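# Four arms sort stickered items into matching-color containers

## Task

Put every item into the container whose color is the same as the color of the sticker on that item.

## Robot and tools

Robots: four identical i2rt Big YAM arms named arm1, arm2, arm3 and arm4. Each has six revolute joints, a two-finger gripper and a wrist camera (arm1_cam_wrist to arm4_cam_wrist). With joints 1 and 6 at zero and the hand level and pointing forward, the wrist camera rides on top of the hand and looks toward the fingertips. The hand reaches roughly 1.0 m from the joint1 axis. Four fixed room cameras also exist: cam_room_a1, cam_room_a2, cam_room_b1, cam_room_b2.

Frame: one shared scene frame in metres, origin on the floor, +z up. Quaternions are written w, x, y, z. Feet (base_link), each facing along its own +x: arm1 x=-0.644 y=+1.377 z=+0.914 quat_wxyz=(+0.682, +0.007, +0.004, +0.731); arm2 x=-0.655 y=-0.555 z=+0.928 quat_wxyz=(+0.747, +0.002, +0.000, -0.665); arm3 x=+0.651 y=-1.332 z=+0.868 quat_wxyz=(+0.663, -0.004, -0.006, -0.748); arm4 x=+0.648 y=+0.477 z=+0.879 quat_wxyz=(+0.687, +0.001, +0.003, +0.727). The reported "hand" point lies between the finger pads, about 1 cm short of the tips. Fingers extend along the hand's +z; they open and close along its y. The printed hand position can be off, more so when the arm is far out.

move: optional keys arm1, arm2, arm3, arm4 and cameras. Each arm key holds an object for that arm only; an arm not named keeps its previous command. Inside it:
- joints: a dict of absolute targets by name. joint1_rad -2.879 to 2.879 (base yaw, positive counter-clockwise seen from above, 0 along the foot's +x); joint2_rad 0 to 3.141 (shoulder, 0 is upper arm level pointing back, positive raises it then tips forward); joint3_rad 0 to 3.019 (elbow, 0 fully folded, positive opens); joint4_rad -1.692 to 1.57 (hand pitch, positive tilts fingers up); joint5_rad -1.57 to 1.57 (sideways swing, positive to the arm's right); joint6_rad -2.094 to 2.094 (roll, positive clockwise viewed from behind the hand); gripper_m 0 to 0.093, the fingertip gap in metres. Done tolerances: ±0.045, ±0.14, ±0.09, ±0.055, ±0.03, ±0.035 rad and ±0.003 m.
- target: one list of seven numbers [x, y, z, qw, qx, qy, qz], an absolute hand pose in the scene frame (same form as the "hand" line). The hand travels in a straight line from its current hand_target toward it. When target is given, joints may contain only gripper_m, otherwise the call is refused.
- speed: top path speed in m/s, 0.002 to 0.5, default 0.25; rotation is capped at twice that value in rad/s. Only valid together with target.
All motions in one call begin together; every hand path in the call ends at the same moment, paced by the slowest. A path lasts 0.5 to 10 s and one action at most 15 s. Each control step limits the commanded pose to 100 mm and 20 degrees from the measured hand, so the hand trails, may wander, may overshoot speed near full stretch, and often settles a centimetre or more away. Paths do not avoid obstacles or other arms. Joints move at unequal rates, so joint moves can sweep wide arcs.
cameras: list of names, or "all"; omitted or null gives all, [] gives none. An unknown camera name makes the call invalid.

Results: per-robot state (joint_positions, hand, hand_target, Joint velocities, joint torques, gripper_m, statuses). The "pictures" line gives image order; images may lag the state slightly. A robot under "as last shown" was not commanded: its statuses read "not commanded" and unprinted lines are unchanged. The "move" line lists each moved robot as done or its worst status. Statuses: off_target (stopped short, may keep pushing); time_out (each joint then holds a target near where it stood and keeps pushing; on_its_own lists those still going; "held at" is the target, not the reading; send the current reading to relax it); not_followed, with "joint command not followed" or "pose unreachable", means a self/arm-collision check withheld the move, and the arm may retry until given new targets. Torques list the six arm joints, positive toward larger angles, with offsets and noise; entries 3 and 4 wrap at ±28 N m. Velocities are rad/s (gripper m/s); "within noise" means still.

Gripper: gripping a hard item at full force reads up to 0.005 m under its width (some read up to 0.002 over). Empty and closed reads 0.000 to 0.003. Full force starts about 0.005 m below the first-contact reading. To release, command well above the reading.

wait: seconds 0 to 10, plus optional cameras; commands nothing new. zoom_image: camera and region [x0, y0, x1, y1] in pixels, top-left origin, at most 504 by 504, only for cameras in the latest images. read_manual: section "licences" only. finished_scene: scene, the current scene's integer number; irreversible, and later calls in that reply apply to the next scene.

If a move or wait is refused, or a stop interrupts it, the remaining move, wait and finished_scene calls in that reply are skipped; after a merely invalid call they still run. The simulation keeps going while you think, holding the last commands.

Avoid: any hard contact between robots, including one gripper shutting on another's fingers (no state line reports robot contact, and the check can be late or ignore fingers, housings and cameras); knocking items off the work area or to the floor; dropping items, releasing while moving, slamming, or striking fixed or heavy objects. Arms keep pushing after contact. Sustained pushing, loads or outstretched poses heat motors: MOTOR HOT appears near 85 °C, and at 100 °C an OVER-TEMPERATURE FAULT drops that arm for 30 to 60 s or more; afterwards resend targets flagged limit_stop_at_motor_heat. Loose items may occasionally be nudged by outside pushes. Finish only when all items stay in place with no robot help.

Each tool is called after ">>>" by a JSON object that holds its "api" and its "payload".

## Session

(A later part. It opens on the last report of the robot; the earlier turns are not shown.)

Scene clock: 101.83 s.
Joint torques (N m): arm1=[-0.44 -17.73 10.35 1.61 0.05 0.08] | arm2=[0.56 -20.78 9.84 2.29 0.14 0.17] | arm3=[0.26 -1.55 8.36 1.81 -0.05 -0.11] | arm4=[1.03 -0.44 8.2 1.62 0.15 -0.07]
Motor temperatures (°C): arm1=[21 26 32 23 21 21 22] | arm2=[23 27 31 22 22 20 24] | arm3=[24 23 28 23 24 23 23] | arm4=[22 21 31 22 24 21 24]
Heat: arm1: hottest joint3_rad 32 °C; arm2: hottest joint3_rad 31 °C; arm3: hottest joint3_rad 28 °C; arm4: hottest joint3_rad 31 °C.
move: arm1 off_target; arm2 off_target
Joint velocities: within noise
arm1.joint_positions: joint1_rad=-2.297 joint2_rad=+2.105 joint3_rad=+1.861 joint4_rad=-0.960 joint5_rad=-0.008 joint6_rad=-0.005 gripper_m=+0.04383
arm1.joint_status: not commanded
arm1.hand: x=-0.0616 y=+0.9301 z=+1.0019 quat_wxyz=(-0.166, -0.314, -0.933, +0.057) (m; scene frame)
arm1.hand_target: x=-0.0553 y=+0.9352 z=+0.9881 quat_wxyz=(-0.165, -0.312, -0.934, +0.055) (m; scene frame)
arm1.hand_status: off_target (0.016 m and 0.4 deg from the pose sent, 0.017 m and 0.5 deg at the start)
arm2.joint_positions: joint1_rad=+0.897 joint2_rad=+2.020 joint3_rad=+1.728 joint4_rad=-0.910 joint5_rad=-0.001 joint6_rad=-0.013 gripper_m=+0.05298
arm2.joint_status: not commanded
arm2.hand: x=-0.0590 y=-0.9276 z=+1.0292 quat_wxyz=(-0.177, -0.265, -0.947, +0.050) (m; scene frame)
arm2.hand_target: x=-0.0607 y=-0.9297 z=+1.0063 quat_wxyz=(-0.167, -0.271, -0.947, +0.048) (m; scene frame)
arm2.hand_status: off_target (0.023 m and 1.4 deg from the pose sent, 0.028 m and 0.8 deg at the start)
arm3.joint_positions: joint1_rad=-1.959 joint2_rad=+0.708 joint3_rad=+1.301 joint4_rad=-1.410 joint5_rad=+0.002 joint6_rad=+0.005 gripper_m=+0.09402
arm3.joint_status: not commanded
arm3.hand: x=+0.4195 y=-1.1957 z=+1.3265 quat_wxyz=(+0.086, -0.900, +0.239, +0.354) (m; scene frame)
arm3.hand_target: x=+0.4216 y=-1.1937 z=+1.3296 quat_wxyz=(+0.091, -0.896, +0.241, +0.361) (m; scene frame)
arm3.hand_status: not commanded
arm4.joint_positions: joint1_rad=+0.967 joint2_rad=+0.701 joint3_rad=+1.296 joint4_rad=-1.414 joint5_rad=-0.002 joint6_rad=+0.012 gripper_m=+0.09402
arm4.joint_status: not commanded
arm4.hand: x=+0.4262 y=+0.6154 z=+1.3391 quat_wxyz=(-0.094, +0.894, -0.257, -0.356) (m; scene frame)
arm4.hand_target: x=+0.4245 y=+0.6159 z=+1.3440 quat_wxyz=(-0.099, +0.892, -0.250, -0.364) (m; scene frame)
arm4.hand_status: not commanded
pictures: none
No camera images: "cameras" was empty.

>>> {"api": "move", "payload": {"arm1": {"joints":{"gripper_m":0.085}}, "arm2": {"joints":{"gripper_m":0.093}}, "cameras": ["arm1_cam_wrist","arm2_cam_wrist"]}}

>>> {"api": "move", "payload": {"arm1": {"target":[-0.30,1.11,1.15,0.165,0.312,0.934,-0.055],"speed":0.35}, "arm2": {"target":[-0.30,-0.78,1.15,0.1673,0.2715,0.9467,-0.048],"speed":0.35}, "arm3": {"target":[0.10,-1.03,1.19,0.1055,-0.888,0.2547,0.368],"speed":0.35}, "arm4": {"target":[0.10,0.82,1.19,0.121,-0.876,0.293,0.363],"speed":0.35}, "cameras": ["cam_room_a1"]}}

>>> {"api": "move", "payload": {"arm1": {"joints":{"joint2_rad":0.6,"joint3_rad":1.3,"joint4_rad":-1.5}}, "arm2": {"joints":{"joint2_rad":0.6,"joint3_rad":1.3,"joint4_rad":-1.5}}, "arm3": {"target":[0.0,-0.967,1.11,0.1055,-0.888,0.2547,0.368]}, "arm4": {"target":[-0.01,0.90,1.10,0.121,-0.876,0.293,0.363]}, "cameras": ["arm3_cam_wrist","arm4_cam_wrist"]}}

Scene clock: 112.17 s.
Joint torques (N m): arm1=[-1.03 -17.2 10.33 1.39 -0.09 0.07] | arm2=[0.56 -20.66 9.87 2.25 0.13 0.17] | arm3=[0.56 -1.49 8.4 1.78 -0.04 -0.1] | arm4=[0.67 -0.44 8.28 1.54 0.13 -0.08]
Motor temperatures (°C): arm1=[21 26 33 23 21 21 22] | arm2=[23 27 31 22 22 20 24] | arm3=[24 23 28 23 24 23 23] | arm4=[22 21 31 22 24 21 24]
Heat: arm1: hottest joint3_rad 33 °C; arm2: hottest joint3_rad 31 °C; arm3: hottest joint3_rad 28 °C; arm4: hottest joint3_rad 31 °C.
move: arm1 done; arm2 done
Joint velocities: within noise
arm1.joint_positions: joint1_rad=-2.297 joint2_rad=+2.105 joint3_rad=+1.861 joint4_rad=-0.955 joint5_rad=-0.006 joint6_rad=-0.004 gripper_m=+0.08496
arm1.joint_status: all done
arm1.hand: x=-0.0610 y=+0.9290 z=+1.0023 quat_wxyz=(-0.168, -0.314, -0.932, +0.059) (m; scene frame)
arm1.hand_target: x=-0.0553 y=+0.9352 z=+0.9881 quat_wxyz=(-0.165, -0.312, -0.934, +0.055) (m; scene frame)
arm1.hand_status: not commanded
arm2.joint_positions: joint1_rad=+0.897 joint2_rad=+2.020 joint3_rad=+1.728 joint4_rad=-0.908 joint5_rad=+0.000 joint6_rad=-0.013 gripper_m=+0.09293
arm2.joint_status: all done
arm2.hand: x=-0.0587 y=-0.9279 z=+1.0293 quat_wxyz=(-0.178, -0.264, -0.947, +0.050) (m; scene frame)
arm2.hand_target: x=-0.0607 y=-0.9297 z=+1.0063 quat_wxyz=(-0.167, -0.271, -0.947, +0.048) (m; scene frame)
arm2.hand_status: not commanded
arm3, arm4: as last shown
pictures: arm1_cam_wrist, arm2_cam_wrist
Images, in order (width x height): arm1_cam_wrist 672x504, arm2_cam_wrist 672x504.

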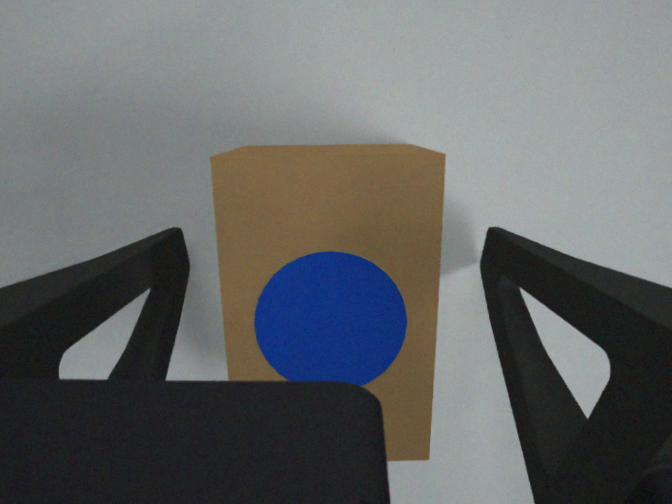

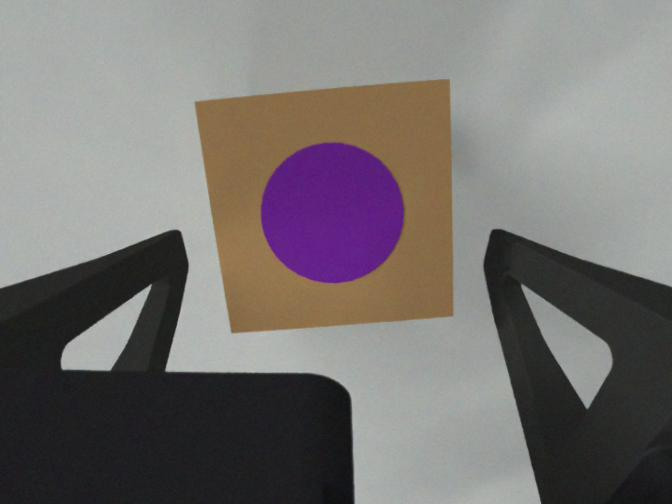

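Scene clock: 114.10 s.
Joint torques (N m): arm1=[-3.25 -5.77 11.25 0.57 -0.05 -0.03] | arm2=[0.56 -9.41 9.99 0.96 0.09 0.18] | arm3=[2.37 -16.85 14.34 1.8 0.16 0.03] | arm4=[1.73 -16.26 13.2 1.57 0.27 0.18]
Motor temperatures (°C): arm1=[21 26 33 23 21 21 22] | arm2=[23 27 31 22 22 20 24] | arm3=[24 23 28 23 24 23 23] | arm4=[22 21 31 22 24 21 24]
Heat: arm1: hottest joint3_rad 33 °C; arm2: hottest joint3_rad 31 °C; arm3: hottest joint3_rad 28 °C; arm4: hottest joint3_rad 31 °C.
move: arm1 done; arm2 off_target; arm3 off_target; arm4 off_target
Joint velocities: within noise
arm1.joint_positions: joint1_rad=-2.299 joint2_rad=+1.232 joint3_rad=+1.144 joint4_rad=-1.099 joint5_rad=-0.014 joint6_rad=-0.013 gripper_m=+0.08496
arm1.joint_status: not commanded
arm1.hand: x=-0.2960 y=+1.1127 z=+1.1545 quat_wxyz=(-0.175, -0.310, -0.933, +0.057) (m; scene frame)
arm1.hand_target: x=-0.3000 y=+1.1102 z=+1.1500 quat_wxyz=(-0.165, -0.312, -0.934, +0.055) (m; scene frame)
arm1.hand_status: done (0.007 m and 1.2 deg from the pose sent, 0.334 m and 0.7 deg at the start)
arm2.joint_positions: joint1_rad=+0.897 joint2_rad=+1.211 joint3_rad=+1.095 joint4_rad=-1.063 joint5_rad=+0.001 joint6_rad=-0.014 gripper_m=+0.09293
arm2.joint_status: not commanded
arm2.hand: x=-0.2943 y=-0.7819 z=+1.1634 quat_wxyz=(-0.187, -0.264, -0.945, +0.053) (m; scene frame)
arm2.hand_target: x=-0.3001 y=-0.7800 z=+1.1504 quat_wxyz=(-0.168, -0.272, -0.946, +0.048) (m; scene frame)
arm2.hand_status: off_target (0.015 m and 2.5 deg from the pose sent, 0.308 m and 1.5 deg at the start)
arm3.joint_positions: joint1_rad=-1.940 joint2_rad=+1.513 joint3_rad=+1.419 joint4_rad=-0.761 joint5_rad=+0.063 joint6_rad=+0.043 gripper_m=+0.09402
arm3.joint_status: not commanded
arm3.hand: x=+0.1175 y=-1.0300 z=+1.1525 quat_wxyz=(+0.101, -0.901, +0.260, +0.333) (m; scene frame)
arm3.hand_target: x=+0.1022 y=-1.0311 z=+1.1901 quat_wxyz=(+0.105, -0.888, +0.255, +0.368) (m; scene frame)
arm3.hand_status: off_target (0.041 m and 4.4 deg from the pose sent, 0.385 m and 3.5 deg at the start)
arm4.joint_positions: joint1_rad=+0.973 joint2_rad=+1.571 joint3_rad=+1.452 joint4_rad=-0.740 joint5_rad=+0.078 joint6_rad=+0.062 gripper_m=+0.09402
arm4.joint_status: not commanded
arm4.hand: x=+0.1158 y=+0.8152 z=+1.1569 quat_wxyz=(-0.116, +0.890, -0.292, -0.331) (m; scene frame)
arm4.hand_target: x=+0.1018 y=+0.8189 z=+1.1901 quat_wxyz=(-0.121, +0.876, -0.293, -0.363) (m; scene frame)
arm4.hand_status: off_target (0.037 m and 4.0 deg from the pose sent, 0.413 m and 5.6 deg at the start)
pictures: cam_room_a1
Images, in order (width x height): cam_room_a1 672x504.

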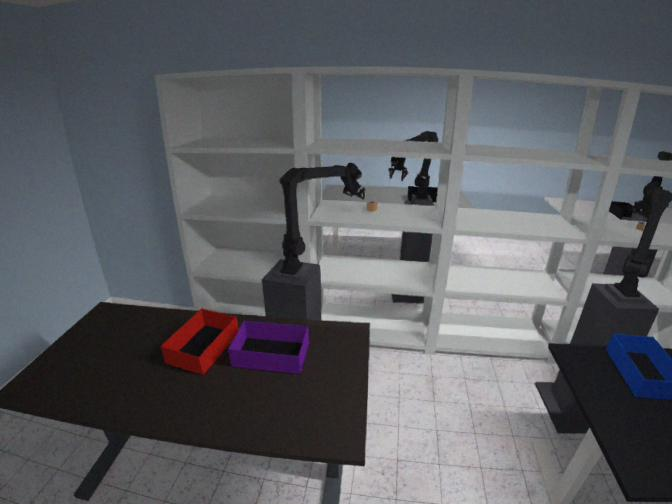

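Scene clock: 115.60 s.
Joint torques (N m): arm1=[-2.96 4.25 11.12 1.17 -0.05 -0.06] | arm2=[0.5 1.14 10.47 1.65 0.09 0.18] | arm3=[1.14 -21.95 14.05 1.87 -0.04 -0.09] | arm4=[0.73 -22.83 12.92 1.54 0 0.03]
Motor temperatures (°C): arm1=[21 26 33 23 21 21 22] | arm2=[23 27 32 22 22 20 24] | arm3=[24 23 28 23 24 23 23] | arm4=[22 22 32 22 24 21 24]
Heat: arm1: hottest joint3_rad 33 °C; arm2: hottest joint3_rad 32 °C; arm3: hottest joint3_rad 28 °C; arm4: hottest joint3_rad 32 °C.
move: arm1 done; arm2 done; arm3 off_target; arm4 off_target
Joint velocities: within noise
arm1.joint_positions: joint1_rad=-2.299 joint2_rad=+0.595 joint3_rad=+1.280 joint4_rad=-1.491 joint5_rad=-0.014 joint6_rad=-0.013 gripper_m=+0.08496
arm1.joint_status: all done
arm1.hand: x=-0.4662 y=+1.2467 z=+1.3728 quat_wxyz=(-0.347, -0.292, -0.883, +0.118) (m; scene frame)
arm1.hand_target: x=-0.4683 y=+1.2458 z=+1.3796 quat_wxyz=(-0.349, -0.292, -0.882, +0.121) (m; scene frame)
arm1.hand_status: not commanded
arm2.joint_positions: joint1_rad=+0.897 joint2_rad=+0.594 joint3_rad=+1.288 joint4_rad=-1.488 joint5_rad=+0.001 joint6_rad=-0.014 gripper_m=+0.09293
arm2.joint_status: all done
arm2.hand: x=-0.4749 y=-0.6703 z=+1.3944 quat_wxyz=(-0.364, -0.249, -0.891, +0.105) (m; scene frame)
arm2.hand_target: x=-0.4763 y=-0.6706 z=+1.3965 quat_wxyz=(-0.361, -0.256, -0.891, +0.104) (m; scene frame)
arm2.hand_status: not commanded
arm3.joint_positions: joint1_rad=-1.940 joint2_rad=+1.841 joint3_rad=+1.637 joint4_rad=-0.647 joint5_rad=+0.057 joint6_rad=+0.043 gripper_m=+0.09402
arm3.joint_status: not commanded
arm3.hand: x=+0.0154 y=-0.9778 z=+1.0753 quat_wxyz=(+0.098, -0.901, +0.258, +0.335) (m; scene frame)
arm3.hand_target: x=+0.0022 y=-0.9681 z=+1.1104 quat_wxyz=(+0.106, -0.888, +0.255, +0.368) (m; scene frame)
arm3.hand_status: off_target (0.039 m and 4.2 deg from the pose sent, 0.140 m and 4.4 deg at the start)
arm4.joint_positions: joint1_rad=+0.967 joint2_rad=+1.955 joint3_rad=+1.751 joint4_rad=-0.643 joint5_rad=+0.072 joint6_rad=+0.062 gripper_m=+0.09402
arm4.joint_status: not commanded
arm4.hand: x=+0.0026 y=+0.8870 z=+1.0741 quat_wxyz=(-0.116, +0.887, -0.293, -0.337) (m; scene frame)
arm4.hand_target: x=-0.0083 y=+0.8992 z=+1.1005 quat_wxyz=(-0.121, +0.876, -0.293, -0.363) (m; scene frame)
arm4.hand_status: off_target (0.032 m and 3.3 deg from the pose sent, 0.162 m and 4.0 deg at the start)
pictures: arm3_cam_wrist, arm4_cam_wrist
Images, in order (width x height): arm3_cam_wrist 672x504, arm4_cam_wrist 672x504.

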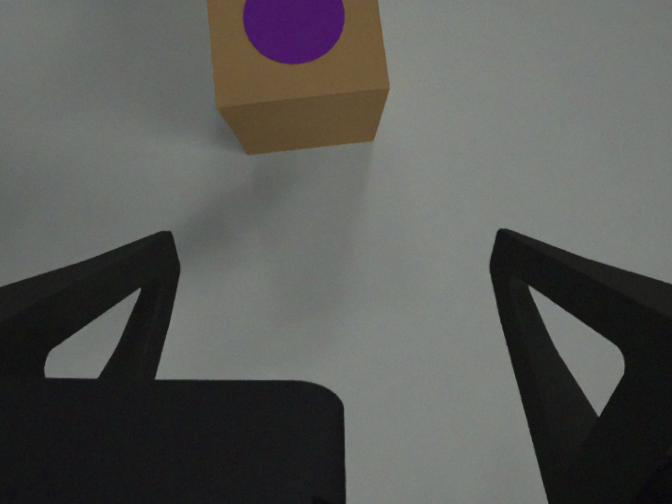

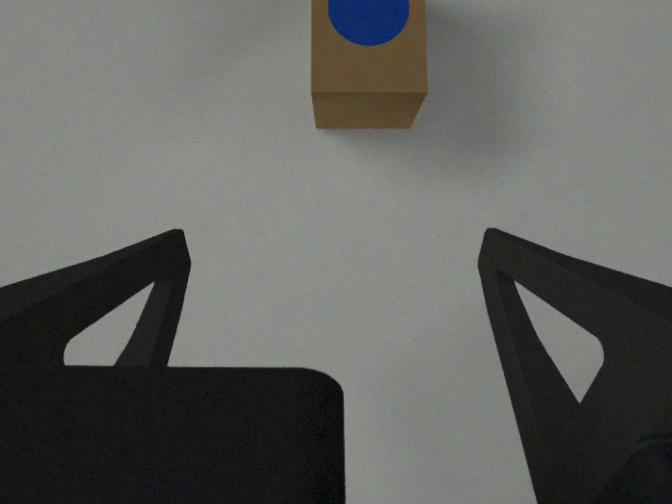

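>>> {"api": "move", "payload": {"arm3": {"target":[-0.068,-0.941,1.02,0.0861,-0.9003,0.2079,0.373],"speed":0.15}, "arm4": {"target":[-0.085,0.973,0.995,0.121,-0.876,0.293,0.363],"speed":0.15}, "cameras": ["arm3_cam_wrist","arm4_cam_wrist"]}}

Scene clock: 129.20 s.
Joint torques (N m): arm1=[-3.25 4.19 11.33 1.09 -0.07 -0.02] | arm2=[0.56 1.2 10.51 1.65 0.1 0.18] | arm3=[0.85 -21.3 13.19 1.8 -0.1 -0.12] | arm4=[0.21 -23.24 12.52 1.11 -0.08 -0.07]
Motor temperatures (°C): arm1=[21 25 32 23 21 21 22] | arm2=[23 26 31 22 22 20 23] | arm3=[24 25 29 23 24 23 23] | arm4=[22 23 35 22 24 21 24]
Heat: arm1: hottest joint3_rad 32 °C; arm2: hottest joint3_rad 31 °C; arm3: hottest joint3_rad 29 °C; arm4: hottest joint3_rad 35 °C.
move: arm3 off_target; arm4 off_target
Joint velocities: within noise
arm1, arm2: as last shown
arm1.hand: x=-0.4662 y=+1.2467 z=+1.3728 quat_wxyz=(-0.347, -0.292, -0.884, +0.118) (m; scene frame)
arm3.joint_positions: joint1_rad=-1.940 joint2_rad=+2.052 joint3_rad=+1.798 joint4_rad=-0.542 joint5_rad=-0.022 joint6_rad=-0.034 gripper_m=+0.09401
arm3.joint_status: not commanded
arm3.hand: x=-0.0570 y=-0.9554 z=+1.0226 quat_wxyz=(+0.082, -0.904, +0.208, +0.365) (m; scene frame)
arm3.hand_target: x=-0.0669 y=-0.9415 z=+1.0200 quat_wxyz=(+0.086, -0.900, +0.208, +0.373) (m; scene frame)
arm3.hand_status: off_target (0.018 m and 1.1 deg from the pose sent, 0.107 m and 7.4 deg at the start)
arm4.joint_positions: joint1_rad=+0.941 joint2_rad=+2.280 joint3_rad=+2.106 joint4_rad=-0.606 joint5_rad=+0.051 joint6_rad=+0.050 gripper_m=+0.09401
arm4.joint_status: not commanded
arm4.hand: x=-0.0793 y=+0.9591 z=+1.0143 quat_wxyz=(-0.120, +0.874, -0.293, -0.368) (m; scene frame)
arm4.hand_target: x=-0.0833 y=+0.9721 z=+0.9949 quat_wxyz=(-0.121, +0.876, -0.293, -0.364) (m; scene frame)
arm4.hand_status: off_target (0.024 m and 0.6 deg from the pose sent, 0.146 m and 3.3 deg at the start)
pictures: arm3_cam_wrist, arm4_cam_wrist
Images, in order (width x height): arm3_cam_wrist 672x504, arm4_cam_wrist 672x504.

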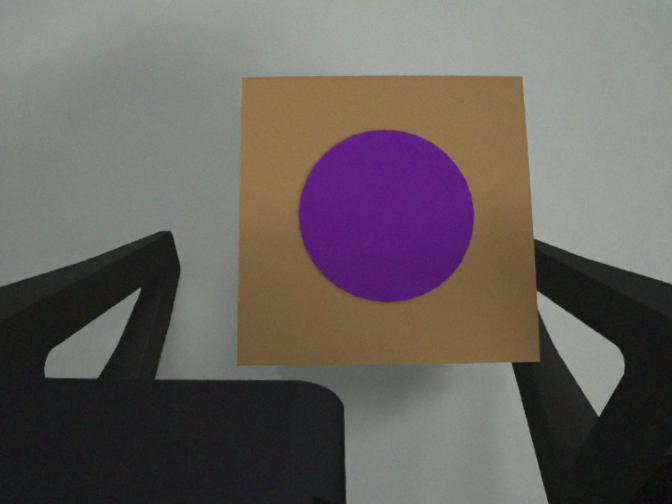

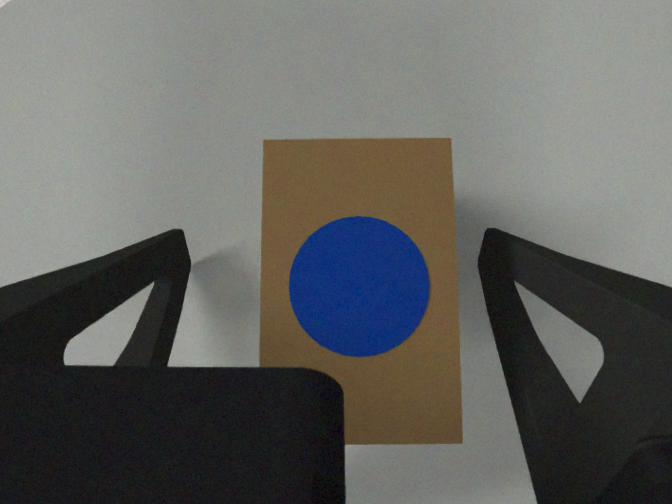

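>>> {"api": "move", "payload": {"arm3": {"joints":{"gripper_m":0.042}}, "arm4": {"target":[-0.083,0.971,0.98,0.121,-0.876,0.293,0.363],"joints":{"gripper_m":0.065},"speed":0.1}, "cameras": ["arm3_cam_wrist","arm4_cam_wrist"]}}

>>> {"api": "move", "payload": {"arm4": {"joints":{"gripper_m":0.035}}, "cameras": ["arm4_cam_wrist"]}}

Scene clock: 137.77 s.
Joint torques (N m): arm1=[-3.08 4.19 11.38 1.03 -0.07 -0.05] | arm2=[0.56 1.08 10.48 1.68 0.09 0.18] | arm3=[0.97 -21.48 13.22 1.7 -0.06 -0.12] | arm4=[1.26 -23.82 9.66 1.77 -0.02 -0.04]
Motor temperatures (°C): arm1=[21 25 32 23 21 21 22] | arm2=[23 26 31 22 22 20 23] | arm3=[24 25 29 23 24 23 23] | arm4=[22 24 35 22 24 21 24]
Heat: arm1: hottest joint3_rad 32 °C; arm2: hottest joint3_rad 31 °C; arm3: hottest joint3_rad 29 °C; arm4: hottest joint3_rad 35 °C.
move: arm3 off_target; arm4 off_target
Joint velocities: within noise
arm1, arm2: as last shown
arm3.joint_positions: joint1_rad=-1.940 joint2_rad=+2.053 joint3_rad=+1.798 joint4_rad=-0.539 joint5_rad=-0.023 joint6_rad=-0.034 gripper_m=+0.05322
arm3.joint_status: gripper_m off_target (ended at +0.05325, target +0.04200)
arm3.hand: x=-0.0575 y=-0.9553 z=+1.0228 quat_wxyz=(+0.082, -0.903, +0.208, +0.366) (m; scene frame)
arm3.hand_target: x=-0.0669 y=-0.9415 z=+1.0201 quat_wxyz=(+0.086, -0.900, +0.208, +0.373) (m; scene frame)
arm3.hand_status: not commanded
arm4.joint_positions: joint1_rad=+0.933 joint2_rad=+2.284 joint3_rad=+2.106 joint4_rad=-0.586 joint5_rad=+0.050 joint6_rad=+0.049 gripper_m=+0.06511
arm4.joint_status: all done
arm4.hand: x=-0.0783 y=+0.9667 z=+1.0145 quat_wxyz=(-0.123, +0.870, -0.296, -0.374) (m; scene frame)
arm4.hand_target: x=-0.0812 y=+0.9697 z=+0.9804 quat_wxyz=(-0.121, +0.876, -0.293, -0.363) (m; scene frame)
arm4.hand_status: off_target (0.035 m and 1.5 deg from the pose sent, 0.037 m and 0.6 deg at the start)
pictures: arm3_cam_wrist, arm4_cam_wrist
Images, in order (width x height): arm3_cam_wrist 672x504, arm4_cam_wrist 672x504.

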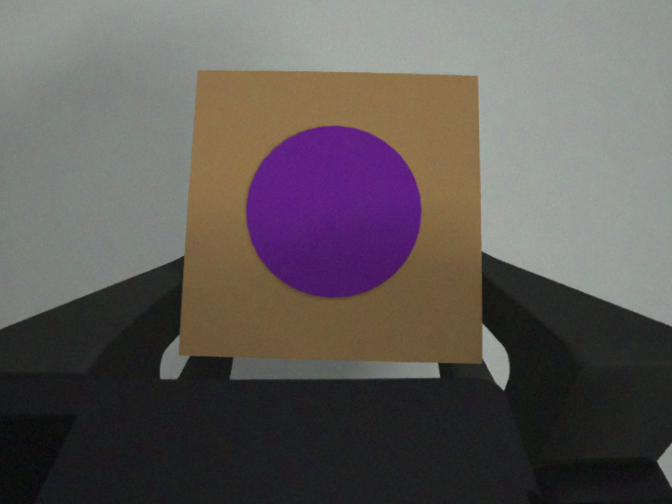

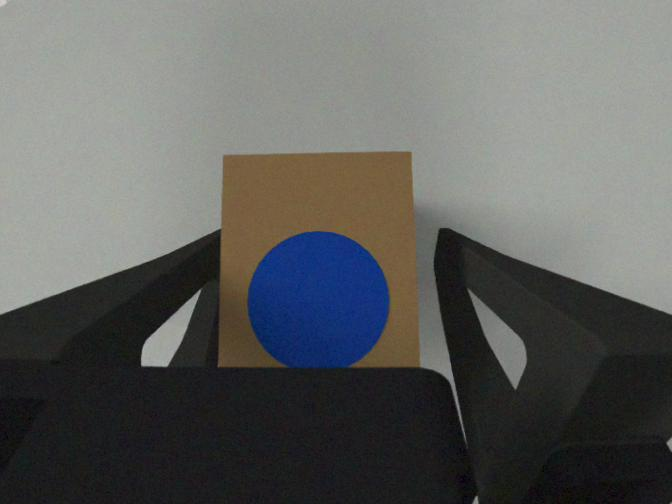

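Scene clock: 138.30 s.
Joint torques (N m): arm1=[-2.78 4.01 11.18 1.18 -0.1 -0.05] | arm2=[0.44 1.08 10.47 1.69 0.1 0.18] | arm3=[0.67 -21.48 13.22 1.65 -0.08 -0.11] | arm4=[0.5 -23.65 9.66 1.74 -0.02 -0.04]
Motor temperatures (°C): arm1=[21 25 32 23 21 21 22] | arm2=[23 26 31 22 22 20 23] | arm3=[24 25 29 23 24 23 23] | arm4=[22 24 35 22 24 21 24]
Heat: arm1: hottest joint3_rad 32 °C; arm2: hottest joint3_rad 31 °C; arm3: hottest joint3_rad 29 °C; arm4: hottest joint3_rad 35 °C.
move: arm4 off_target
Joint velocities: within noise
arm1, arm2, arm3: as last shown
arm4.joint_positions: joint1_rad=+0.932 joint2_rad=+2.285 joint3_rad=+2.106 joint4_rad=-0.583 joint5_rad=+0.050 joint6_rad=+0.049 gripper_m=+0.04436
arm4.joint_status: gripper_m off_target (ended at +0.04438, target +0.03500)
arm4.hand: x=-0.0783 y=+0.9676 z=+1.0141 quat_wxyz=(-0.124, +0.870, -0.296, -0.375) (m; scene frame)
arm4.hand_target: x=-0.0811 y=+0.9698 z=+0.9801 quat_wxyz=(-0.121, +0.876, -0.293, -0.363) (m; scene frame)
arm4.hand_status: not commanded
pictures: arm4_cam_wrist
Images, in order (width x height): arm4_cam_wrist 672x504.

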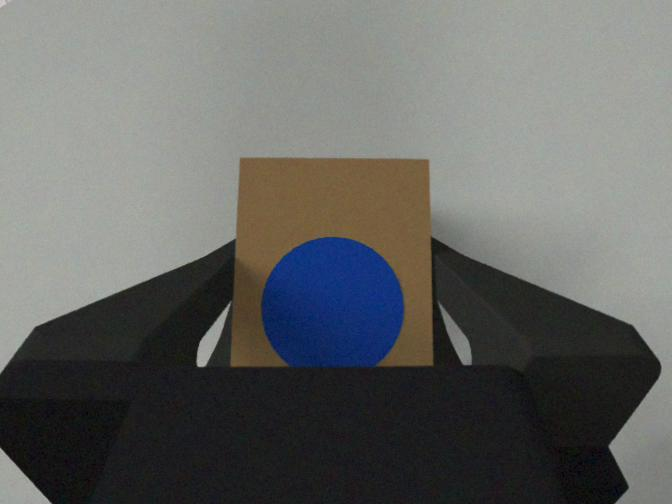

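>>> {"api": "move", "payload": {"arm3": {"target":[0.12,-1.035,1.16,0.0861,-0.9003,0.2079,0.373],"speed":0.3}, "arm4": {"target":[0.12,0.81,1.15,0.121,-0.876,0.293,0.363],"speed":0.3}, "cameras": ["arm3_cam_wrist","arm4_cam_wrist"]}}

>>> {"api": "move", "payload": {"arm3": {"joints":{"joint2_rad":0.8,"joint3_rad":1.3,"joint4_rad":-1.35,"joint5_rad":0,"joint6_rad":0}}, "arm4": {"joints":{"joint2_rad":0.8,"joint3_rad":1.3,"joint4_rad":-1.35,"joint5_rad":0,"joint6_rad":0}}, "cameras": []}}

>>> {"api": "move", "payload": {"arm3": {"joints":{"joint1_rad":1.7}}, "arm4": {"joints":{"joint1_rad":-1.8}}, "cameras": []}}

>>> {"api": "move", "payload": {"arm3": {"target":[1.17,-1.29,0.95,0.382,-0.024,0.923,0.010],"speed":0.35}, "arm4": {"target":[1.12,0.352,0.95,0.382,0.032,0.923,-0.0134],"speed":0.35}, "cameras": ["arm3_cam_wrist","arm4_cam_wrist"]}}

Scene clock: 150.43 s.
Joint torques (N m): arm1=[-2.61 3.9 11.28 1.07 -0.04 -0.03] | arm2=[0.5 1.14 10.5 1.66 0.09 0.18] | arm3=[0.32 -15.33 9.33 1.24 -0.11 -0.13] | arm4=[1.79 -14.68 9.4 0.88 0.24 0.18]
Motor temperatures (°C): arm1=[21 25 32 23 21 21 22] | arm2=[23 26 31 22 22 20 23] | arm3=[24 25 30 23 24 23 24] | arm4=[22 26 35 22 24 21 25]
Heat: arm1: hottest joint3_rad 32 °C; arm2: hottest joint3_rad 31 °C; arm3: hottest joint3_rad 30 °C; arm4: hottest joint3_rad 35 °C.
move: arm3 done; arm4 done
Joint velocities: within noise
arm1, arm2: as last shown
arm3.joint_positions: joint1_rad=-1.948 joint2_rad=+1.464 joint3_rad=+1.357 joint4_rad=-0.663 joint5_rad=-0.031 joint6_rad=-0.042 gripper_m=+0.05321
arm3.joint_status: not commanded
arm3.hand: x=+0.1152 y=-1.0418 z=+1.1635 quat_wxyz=(+0.084, -0.899, +0.205, +0.377) (m; scene frame)
arm3.hand_target: x=+0.1200 y=-1.0351 z=+1.1600 quat_wxyz=(+0.086, -0.900, +0.208, +0.373) (m; scene frame)
arm3.hand_status: done (0.009 m and 0.7 deg from the pose sent, 0.238 m and 1.0 deg at the start)
arm4.joint_positions: joint1_rad=+0.971 joint2_rad=+1.517 joint3_rad=+1.351 joint4_rad=-0.607 joint5_rad=+0.076 joint6_rad=+0.059 gripper_m=+0.04437
arm4.joint_status: not commanded
arm4.hand: x=+0.1228 y=+0.8121 z=+1.1566 quat_wxyz=(-0.125, +0.874, -0.288, -0.370) (m; scene frame)
arm4.hand_target: x=+0.1200 y=+0.8100 z=+1.1500 quat_wxyz=(-0.121, +0.876, -0.293, -0.363) (m; scene frame)
arm4.hand_status: done (0.007 m and 1.1 deg from the pose sent, 0.287 m and 1.6 deg at the start)
pictures: arm3_cam_wrist, arm4_cam_wrist
Images, in order (width x height): arm3_cam_wrist 672x504, arm4_cam_wrist 672x504.

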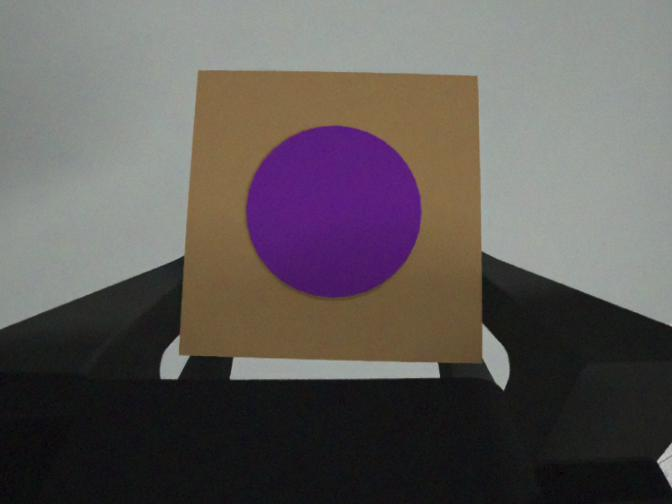

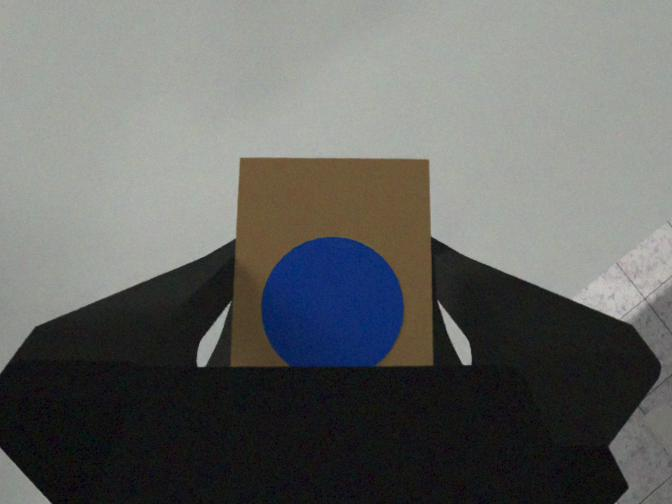

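Scene clock: 152.00 s.
Joint torques (N m): arm1=[-2.26 3.43 11.21 1.13 -0.03 -0.09] | arm2=[0.62 1.2 10.5 1.65 0.09 0.18] | arm3=[0.26 -3.43 9.96 1.18 0.12 0.01] | arm4=[0.91 -2.08 9.91 0.79 -0.06 -0.1]
Motor temperatures (°C): arm1=[21 25 32 23 21 21 22] | arm2=[23 25 31 22 22 20 23] | arm3=[24 25 30 23 24 23 24] | arm4=[22 25 35 22 24 21 25]
Heat: arm1: hottest joint3_rad 32 °C; arm2: hottest joint3_rad 31 °C; arm3: hottest joint3_rad 30 °C; arm4: hottest joint3_rad 35 °C.
move: arm3 done; arm4 done
Joint velocities: within noise
arm1, arm2: as last shown
arm3.joint_positions: joint1_rad=-1.949 joint2_rad=+0.805 joint3_rad=+1.286 joint4_rad=-1.347 joint5_rad=-0.003 joint6_rad=-0.008 gripper_m=+0.05321
arm3.joint_status: all done
arm3.hand: x=+0.3804 y=-1.1783 z=+1.3036 quat_wxyz=(+0.079, -0.911, +0.230, +0.332) (m; scene frame)
arm3.hand_target: x=+0.3844 y=-1.1752 z=+1.3114 quat_wxyz=(+0.083, -0.906, +0.240, +0.339) (m; scene frame)
arm3.hand_status: not commanded
arm4.joint_positions: joint1_rad=+0.971 joint2_rad=+0.797 joint3_rad=+1.278 joint4_rad=-1.341 joint5_rad=+0.004 joint6_rad=+0.014 gripper_m=+0.04437
arm4.joint_status: all done
arm4.hand: x=+0.3885 y=+0.6380 z=+1.3176 quat_wxyz=(-0.090, +0.901, -0.259, -0.337) (m; scene frame)
arm4.hand_target: x=+0.3877 y=+0.6356 z=+1.3260 quat_wxyz=(-0.091, +0.902, -0.249, -0.342) (m; scene frame)
arm4.hand_status: not commanded
pictures: none
No camera images: "cameras" was empty.

Scene clock: 154.57 s.
Joint torques (N m): arm1=[-2.43 3.66 11.23 1.17 -0.04 -0.05] | arm2=[0.5 1.2 10.5 1.68 0.09 0.18] | arm3=[1.9 -3.78 9.99 1.18 0.12 0] | arm4=[0.91 -2.78 9.87 0.75 0.06 -0.08]
Motor temperatures (°C): arm1=[21 25 32 23 21 21 21] | arm2=[23 25 31 22 22 20 23] | arm3=[24 25 30 23 24 23 24] | arm4=[22 25 35 22 24 21 25]
Heat: arm1: hottest joint3_rad 32 °C; arm2: hottest joint3_rad 31 °C; arm3: hottest joint3_rad 30 °C; arm4: hottest joint3_rad 35 °C.
move: arm3 done; arm4 done
Joint velocities: within noise
arm1, arm2: as last shown
arm3.joint_positions: joint1_rad=+1.690 joint2_rad=+0.811 joint3_rad=+1.286 joint4_rad=-1.347 joint5_rad=-0.002 joint6_rad=-0.005 gripper_m=+0.05321
arm3.joint_status: all done
arm3.hand: x=+0.9599 y=-1.3263 z=+1.3046 quat_wxyz=(-0.343, +0.004, -0.939, +0.007) (m; scene frame)
arm3.hand_target: x=+0.9560 y=-1.3235 z=+1.3140 quat_wxyz=(-0.353, +0.006, -0.936, +0.005) (m; scene frame)
arm3.hand_status: not commanded
arm4.joint_positions: joint1_rad=-1.798 joint2_rad=+0.802 joint3_rad=+1.278 joint4_rad=-1.341 joint5_rad=+0.001 joint6_rad=+0.012 gripper_m=+0.04433
arm4.joint_status: all done
arm4.hand: x=+0.9530 y=+0.4260 z=+1.3142 quat_wxyz=(-0.342, -0.085, -0.935, +0.029) (m; scene frame)
arm4.hand_target: x=+0.9509 y=+0.4259 z=+1.3241 quat_wxyz=(-0.349, -0.080, -0.933, +0.032) (m; scene frame)
arm4.hand_status: not commanded
pictures: none
No camera images: "cameras" was empty.

Scene clock: 156.57 s.
Joint torques (N m): arm1=[-2.32 3.31 11.32 1.2 -0.02 -0.04] | arm2=[0.56 1.2 10.47 1.65 0.1 0.17] | arm3=[2.08 -14.15 8.16 2.11 0.07 0.02] | arm4=[0.79 -12.04 7.41 1.84 -0.18 -0.11]
Motor temperatures (°C): arm1=[21 25 32 23 21 21 21] | arm2=[23 25 31 22 22 20 23] | arm3=[24 25 30 23 24 23 24] | arm4=[22 25 34 22 24 21 25]
Heat: arm1: hottest joint3_rad 32 °C; arm2: hottest joint3_rad 31 °C; arm3: hottest joint3_rad 30 °C; arm4: hottest joint3_rad 34 °C.
move: arm3 off_target; arm4 off_target
Joint velocities: within noise
arm1, arm2: as last shown
arm3.joint_positions: joint1_rad=+1.760 joint2_rad=+1.511 joint3_rad=+0.753 joint4_rad=-0.074 joint5_rad=+0.010 joint6_rad=+0.024 gripper_m=+0.05321
arm3.joint_status: not commanded
arm3.hand: x=+1.1613 y=-1.2980 z=+0.9344 quat_wxyz=(-0.361, +0.021, -0.932, -0.005) (m; scene frame)
arm3.hand_target: x=+1.1697 y=-1.2899 z=+0.9500 quat_wxyz=(-0.382, +0.024, -0.924, -0.010) (m; scene frame)
arm3.hand_status: off_target (0.020 m and 2.6 deg from the pose sent, 0.414 m and 5.7 deg at the start)
arm4.joint_positions: joint1_rad=-1.944 joint2_rad=+1.456 joint3_rad=+0.665 joint4_rad=-0.047 joint5_rad=-0.178 joint6_rad=-0.164 gripper_m=+0.04433
arm4.joint_status: not commanded
arm4.hand: x=+1.1124 y=+0.3570 z=+0.9377 quat_wxyz=(-0.364, -0.039, -0.931, +0.006) (m; scene frame)
arm4.hand_target: x=+1.1198 y=+0.3520 z=+0.9501 quat_wxyz=(-0.382, -0.032, -0.923, +0.014) (m; scene frame)
arm4.hand_status: off_target (0.015 m and 2.5 deg from the pose sent, 0.407 m and 7.9 deg at the start)
pictures: arm3_cam_wrist, arm4_cam_wrist
Images, in order (width x height): arm3_cam_wrist 672x504, arm4_cam_wrist 672x504.

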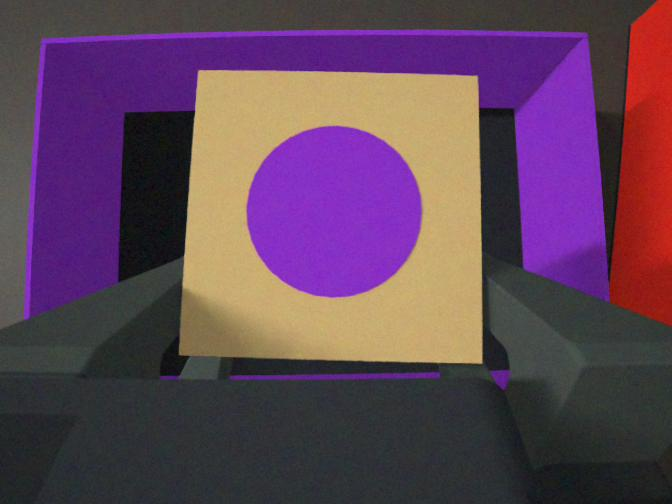

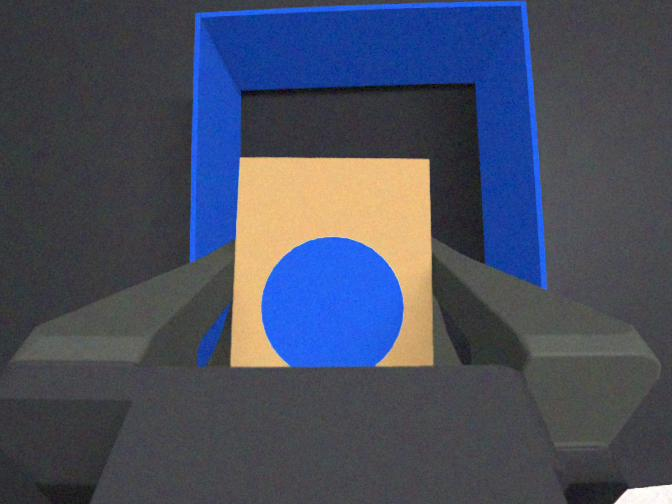

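>>> {"api": "move", "payload": {"arm3": {"target":[1.202,-1.283,0.76,0.382,-0.024,0.923,0.010],"speed":0.2}, "arm4": {"target":[1.138,0.334,0.745,0.382,0.032,0.923,-0.0134],"speed":0.2}, "cameras": ["arm3_cam_wrist","arm4_cam_wrist"]}}

>>> {"api": "move", "payload": {"arm3": {"target":[1.202,-1.283,0.735,0.382,-0.024,0.923,0.010],"speed":0.06}, "arm4": {"target":[1.138,0.334,0.72,0.382,0.032,0.923,-0.0134],"speed":0.06}, "cameras": ["arm3_cam_wrist","arm4_cam_wrist"]}}

Scene clock: 168.30 s.
Joint torques (N m): arm1=[-2.49 4.48 11.19 1.1 -0.06 -0.1] | arm2=[0.44 1.08 10.48 1.66 0.09 0.17] | arm3=[2.08 -15.56 4.88 1.98 0.15 0.03] | arm4=[0.32 -15.27 3.54 1.77 -0.16 -0.08]
Motor temperatures (°C): arm1=[21 24 32 23 21 21 21] | arm2=[23 25 31 22 22 20 23] | arm3=[24 25 30 23 24 23 24] | arm4=[22 24 33 22 24 21 26]
Heat: arm1: hottest joint3_rad 32 °C; arm2: hottest joint3_rad 31 °C; arm3: hottest joint3_rad 30 °C; arm4: hottest joint3_rad 33 °C.
move: arm3 done; arm4 off_target
Joint velocities: within noise
arm1.joint_positions: joint1_rad=-2.299 joint2_rad=+0.595 joint3_rad=+1.280 joint4_rad=-1.491 joint5_rad=-0.014 joint6_rad=-0.013 gripper_m=+0.08496
arm1.joint_status: not commanded
arm1.hand: x=-0.4662 y=+1.2467 z=+1.3728 quat_wxyz=(-0.347, -0.292, -0.884, +0.118) (m; scene frame)
arm1.hand_target: x=-0.4683 y=+1.2458 z=+1.3796 quat_wxyz=(-0.349, -0.292, -0.882, +0.121) (m; scene frame)
arm1.hand_status: not commanded
arm2.joint_positions: joint1_rad=+0.897 joint2_rad=+0.594 joint3_rad=+1.288 joint4_rad=-1.488 joint5_rad=+0.001 joint6_rad=-0.014 gripper_m=+0.09293
arm2.joint_status: not commanded
arm2.hand: x=-0.4749 y=-0.6703 z=+1.3944 quat_wxyz=(-0.364, -0.249, -0.891, +0.105) (m; scene frame)
arm2.hand_target: x=-0.4763 y=-0.6706 z=+1.3965 quat_wxyz=(-0.361, -0.256, -0.891, +0.104) (m; scene frame)
arm2.hand_status: not commanded
arm3.joint_positions: joint1_rad=+1.775 joint2_rad=+2.051 joint3_rad=+0.791 joint4_rad=+0.459 joint5_rad=+0.020 joint6_rad=+0.035 gripper_m=+0.05321
arm3.joint_status: not commanded
arm3.hand: x=+1.1962 y=-1.2914 z=+0.7611 quat_wxyz=(-0.376, +0.021, -0.926, -0.007) (m; scene frame)
arm3.hand_target: x=+1.2017 y=-1.2830 z=+0.7601 quat_wxyz=(-0.382, +0.024, -0.924, -0.010) (m; scene frame)
arm3.hand_status: done (0.010 m and 0.9 deg from the pose sent, 0.180 m and 2.6 deg at the start)
arm4.joint_positions: joint1_rad=-1.970 joint2_rad=+2.106 joint3_rad=+0.692 joint4_rad=+0.579 joint5_rad=-0.196 joint6_rad=-0.187 gripper_m=+0.04433
arm4.joint_status: not commanded
arm4.hand: x=+1.1266 y=+0.3411 z=+0.7400 quat_wxyz=(-0.367, -0.037, -0.929, +0.007) (m; scene frame)
arm4.hand_target: x=+1.1378 y=+0.3340 z=+0.7454 quat_wxyz=(-0.382, -0.032, -0.923, +0.014) (m; scene frame)
arm4.hand_status: off_target (0.014 m and 2.1 deg from the pose sent, 0.196 m and 2.5 deg at the start)
pictures: arm3_cam_wrist, arm4_cam_wrist
Images, in order (width x height): arm3_cam_wrist 672x504, arm4_cam_wrist 672x504.

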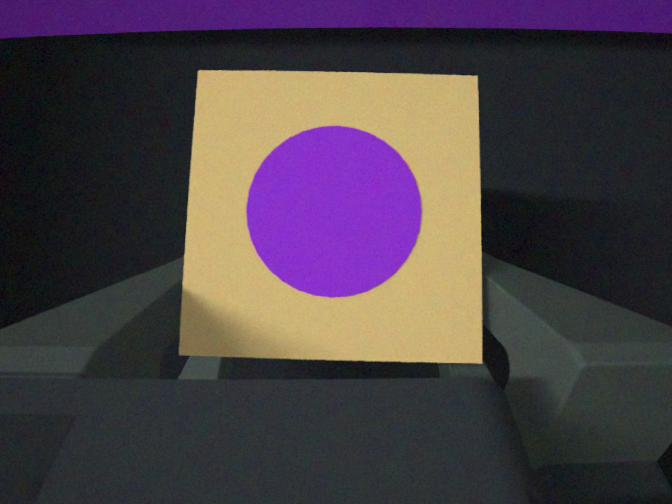

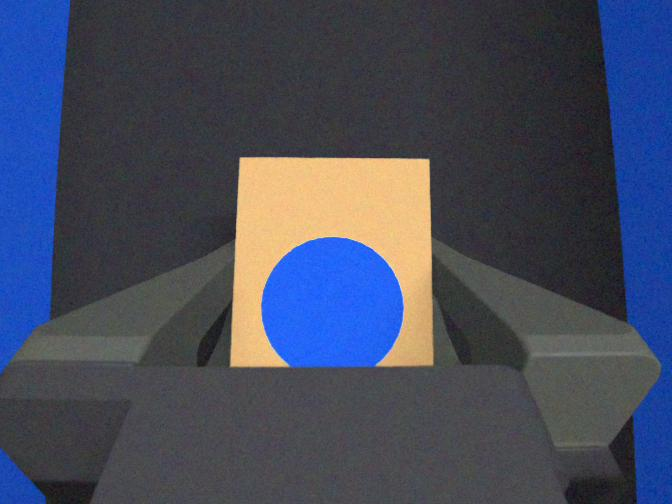

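Scene clock: 169.27 s.
Joint torques (N m): arm1=[-2.78 3.66 11.21 1.29 -0.03 -0.07] | arm2=[0.5 1.2 10.51 1.68 0.09 0.18] | arm3=[2.08 -13.74 3.77 1.7 0.15 0.02] | arm4=[0.38 -12.86 2.99 1.43 -0.11 -0.04]
Motor temperatures (°C): arm1=[21 24 32 23 21 21 21] | arm2=[23 25 31 22 22 20 23] | arm3=[24 25 30 23 24 23 24] | arm4=[22 24 33 22 24 21 26]
Heat: arm1: hottest joint3_rad 32 °C; arm2: hottest joint3_rad 31 °C; arm3: hottest joint3_rad 30 °C; arm4: hottest joint3_rad 33 °C.
move: arm3 off_target; arm4 off_target
Joint velocities: within noise
arm1, arm2: as last shown
arm3.joint_positions: joint1_rad=+1.775 joint2_rad=+2.100 joint3_rad=+0.816 joint4_rad=+0.527 joint5_rad=+0.021 joint6_rad=+0.036 gripper_m=+0.05321
arm3.joint_status: not commanded
arm3.hand: x=+1.2098 y=-1.2905 z=+0.7542 quat_wxyz=(-0.396, +0.021, -0.918, -0.008) (m; scene frame)
arm3.hand_target: x=+1.2014 y=-1.2833 z=+0.7358 quat_wxyz=(-0.382, +0.024, -0.924, -0.010) (m; scene frame)
arm3.hand_status: off_target (0.022 m and 1.8 deg from the pose sent, 0.028 m and 0.9 deg at the start)
arm4.joint_positions: joint1_rad=-1.970 joint2_rad=+2.151 joint3_rad=+0.720 joint4_rad=+0.651 joint5_rad=-0.197 joint6_rad=-0.188 gripper_m=+0.04433
arm4.joint_status: not commanded
arm4.hand: x=+1.1421 y=+0.3358 z=+0.7369 quat_wxyz=(-0.392, -0.033, -0.919, +0.015) (m; scene frame)
arm4.hand_target: x=+1.1376 y=+0.3342 z=+0.7206 quat_wxyz=(-0.382, -0.032, -0.923, +0.013) (m; scene frame)
arm4.hand_status: off_target (0.017 m and 1.2 deg from the pose sent, 0.024 m and 2.1 deg at the start)
pictures: arm3_cam_wrist, arm4_cam_wrist
Images, in order (width x height): arm3_cam_wrist 672x504, arm4_cam_wrist 672x504.

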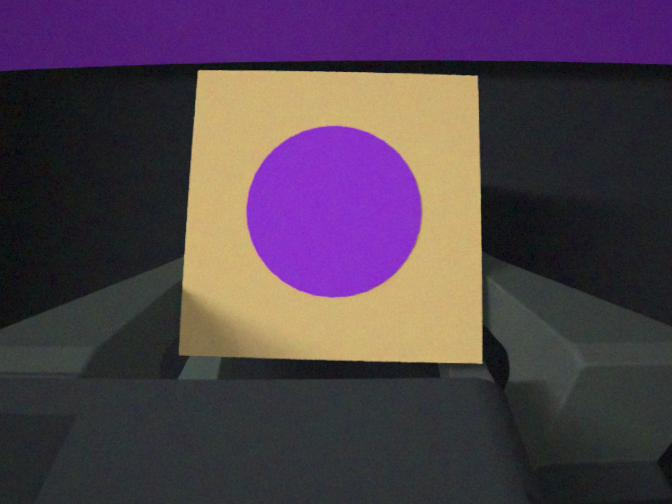

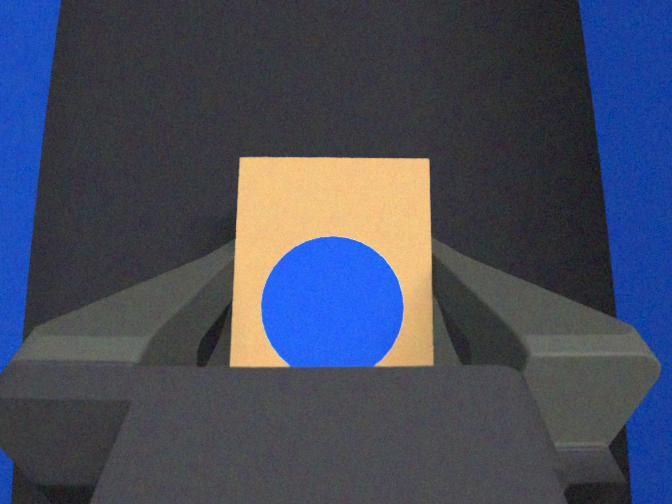

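>>> {"api": "move", "payload": {"arm3": {"joints":{"gripper_m":0.08}}, "arm4": {"joints":{"gripper_m":0.068}}, "cameras": []}}

>>> {"api": "move", "payload": {"arm3": {"target":[1.15,-1.295,0.95,0.382,-0.024,0.923,0.010],"speed":0.25}, "arm4": {"target":[1.09,0.345,0.95,0.382,0.032,0.923,-0.0134],"speed":0.25}, "cameras": ["arm3_cam_wrist","arm4_cam_wrist"]}}

Scene clock: 175.10 s.
Joint torques (N m): arm1=[-2.43 4.01 11.17 1.13 -0.01 -0.1] | arm2=[0.62 1.14 10.48 1.66 0.09 0.17] | arm3=[2.02 -13.51 3.75 1.69 0.13 0.01] | arm4=[0.26 -12.45 3.02 1.33 0 -0.02]
Motor temperatures (°C): arm1=[21 24 32 23 21 21 21] | arm2=[23 25 31 22 22 20 23] | arm3=[24 25 29 23 24 23 24] | arm4=[22 24 32 22 24 21 26]
Heat: arm1: hottest joint3_rad 32 °C; arm2: hottest joint3_rad 31 °C; arm3: hottest joint3_rad 29 °C; arm4: hottest joint3_rad 32 °C.
move: arm3 done; arm4 done
Joint velocities: within noise
arm1, arm2: as last shown
arm3.joint_positions: joint1_rad=+1.775 joint2_rad=+2.100 joint3_rad=+0.816 joint4_rad=+0.528 joint5_rad=+0.022 joint6_rad=+0.036 gripper_m=+0.07996
arm3.joint_status: all done
arm3.hand: x=+1.2098 y=-1.2905 z=+0.7543 quat_wxyz=(-0.397, +0.021, -0.918, -0.007) (m; scene frame)
arm3.hand_target: x=+1.2014 y=-1.2833 z=+0.7357 quat_wxyz=(-0.382, +0.024, -0.924, -0.010) (m; scene frame)
arm3.hand_status: not commanded
arm4.joint_positions: joint1_rad=-1.970 joint2_rad=+2.153 joint3_rad=+0.721 joint4_rad=+0.654 joint5_rad=-0.201 joint6_rad=-0.190 gripper_m=+0.06791
arm4.joint_status: all done
arm4.hand: x=+1.1424 y=+0.3363 z=+0.7367 quat_wxyz=(-0.393, -0.031, -0.919, +0.014) (m; scene frame)
arm4.hand_target: x=+1.1375 y=+0.3343 z=+0.7205 quat_wxyz=(-0.382, -0.032, -0.923, +0.013) (m; scene frame)
arm4.hand_status: not commanded
pictures: none
No camera images: "cameras" was empty.

Scene clock: 176.73 s.
Joint torques (N m): arm1=[-2.73 4.07 11.08 1.11 -0.04 -0.1] | arm2=[0.44 1.14 10.48 1.69 0.09 0.18] | arm3=[0.56 -10.93 7.87 1.16 -0.06 -0.12] | arm4=[-0.09 -8.59 7.94 0.76 -0.13 -0.09]
Motor temperatures (°C): arm1=[21 24 32 23 21 21 21] | arm2=[23 25 31 22 22 20 23] | arm3=[24 25 29 23 24 23 24] | arm4=[22 24 32 22 24 21 26]
Heat: arm1: hottest joint3_rad 32 °C; arm2: hottest joint3_rad 31 °C; arm3: hottest joint3_rad 29 °C; arm4: hottest joint3_rad 32 °C.
move: arm3 done; arm4 done
Joint velocities: within noise
arm1, arm2: as last shown
arm3.joint_positions: joint1_rad=+1.775 joint2_rad=+1.438 joint3_rad=+0.705 joint4_rad=-0.042 joint5_rad=+0.008 joint6_rad=+0.033 gripper_m=+0.07996
arm3.joint_status: not commanded
arm3.hand: x=+1.1491 y=-1.2906 z=+0.9529 quat_wxyz=(-0.387, +0.024, -0.922, -0.013) (m; scene frame)
arm3.hand_target: x=+1.1500 y=-1.2950 z=+0.9500 quat_wxyz=(-0.382, +0.024, -0.924, -0.010) (m; scene frame)
arm3.hand_status: done (0.005 m and 0.7 deg from the pose sent, 0.205 m and 1.8 deg at the start)
arm4.joint_positions: joint1_rad=-1.991 joint2_rad=+1.372 joint3_rad=+0.592 joint4_rad=-0.021 joint5_rad=-0.212 joint6_rad=-0.199 gripper_m=+0.06792
arm4.joint_status: not commanded
arm4.hand: x=+1.0866 y=+0.3495 z=+0.9488 quat_wxyz=(-0.384, -0.035, -0.923, +0.011) (m; scene frame)
arm4.hand_target: x=+1.0900 y=+0.3451 z=+0.9501 quat_wxyz=(-0.382, -0.032, -0.923, +0.013) (m; scene frame)
arm4.hand_status: done (0.006 m and 0.5 deg from the pose sent, 0.220 m and 1.3 deg at the start)
pictures: arm3_cam_wrist, arm4_cam_wrist
Images, in order (width x height): arm3_cam_wrist 672x504, arm4_cam_wrist 672x504.

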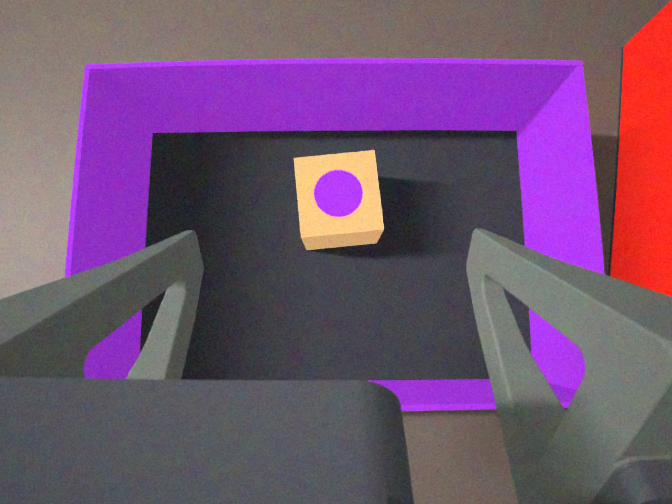

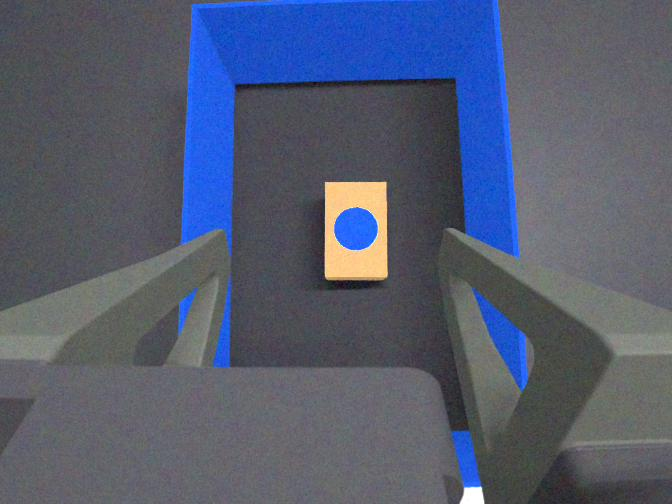

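>>> {"api": "finished_scene", "payload": {"scene": 2}}

The scene is finished: the task was done.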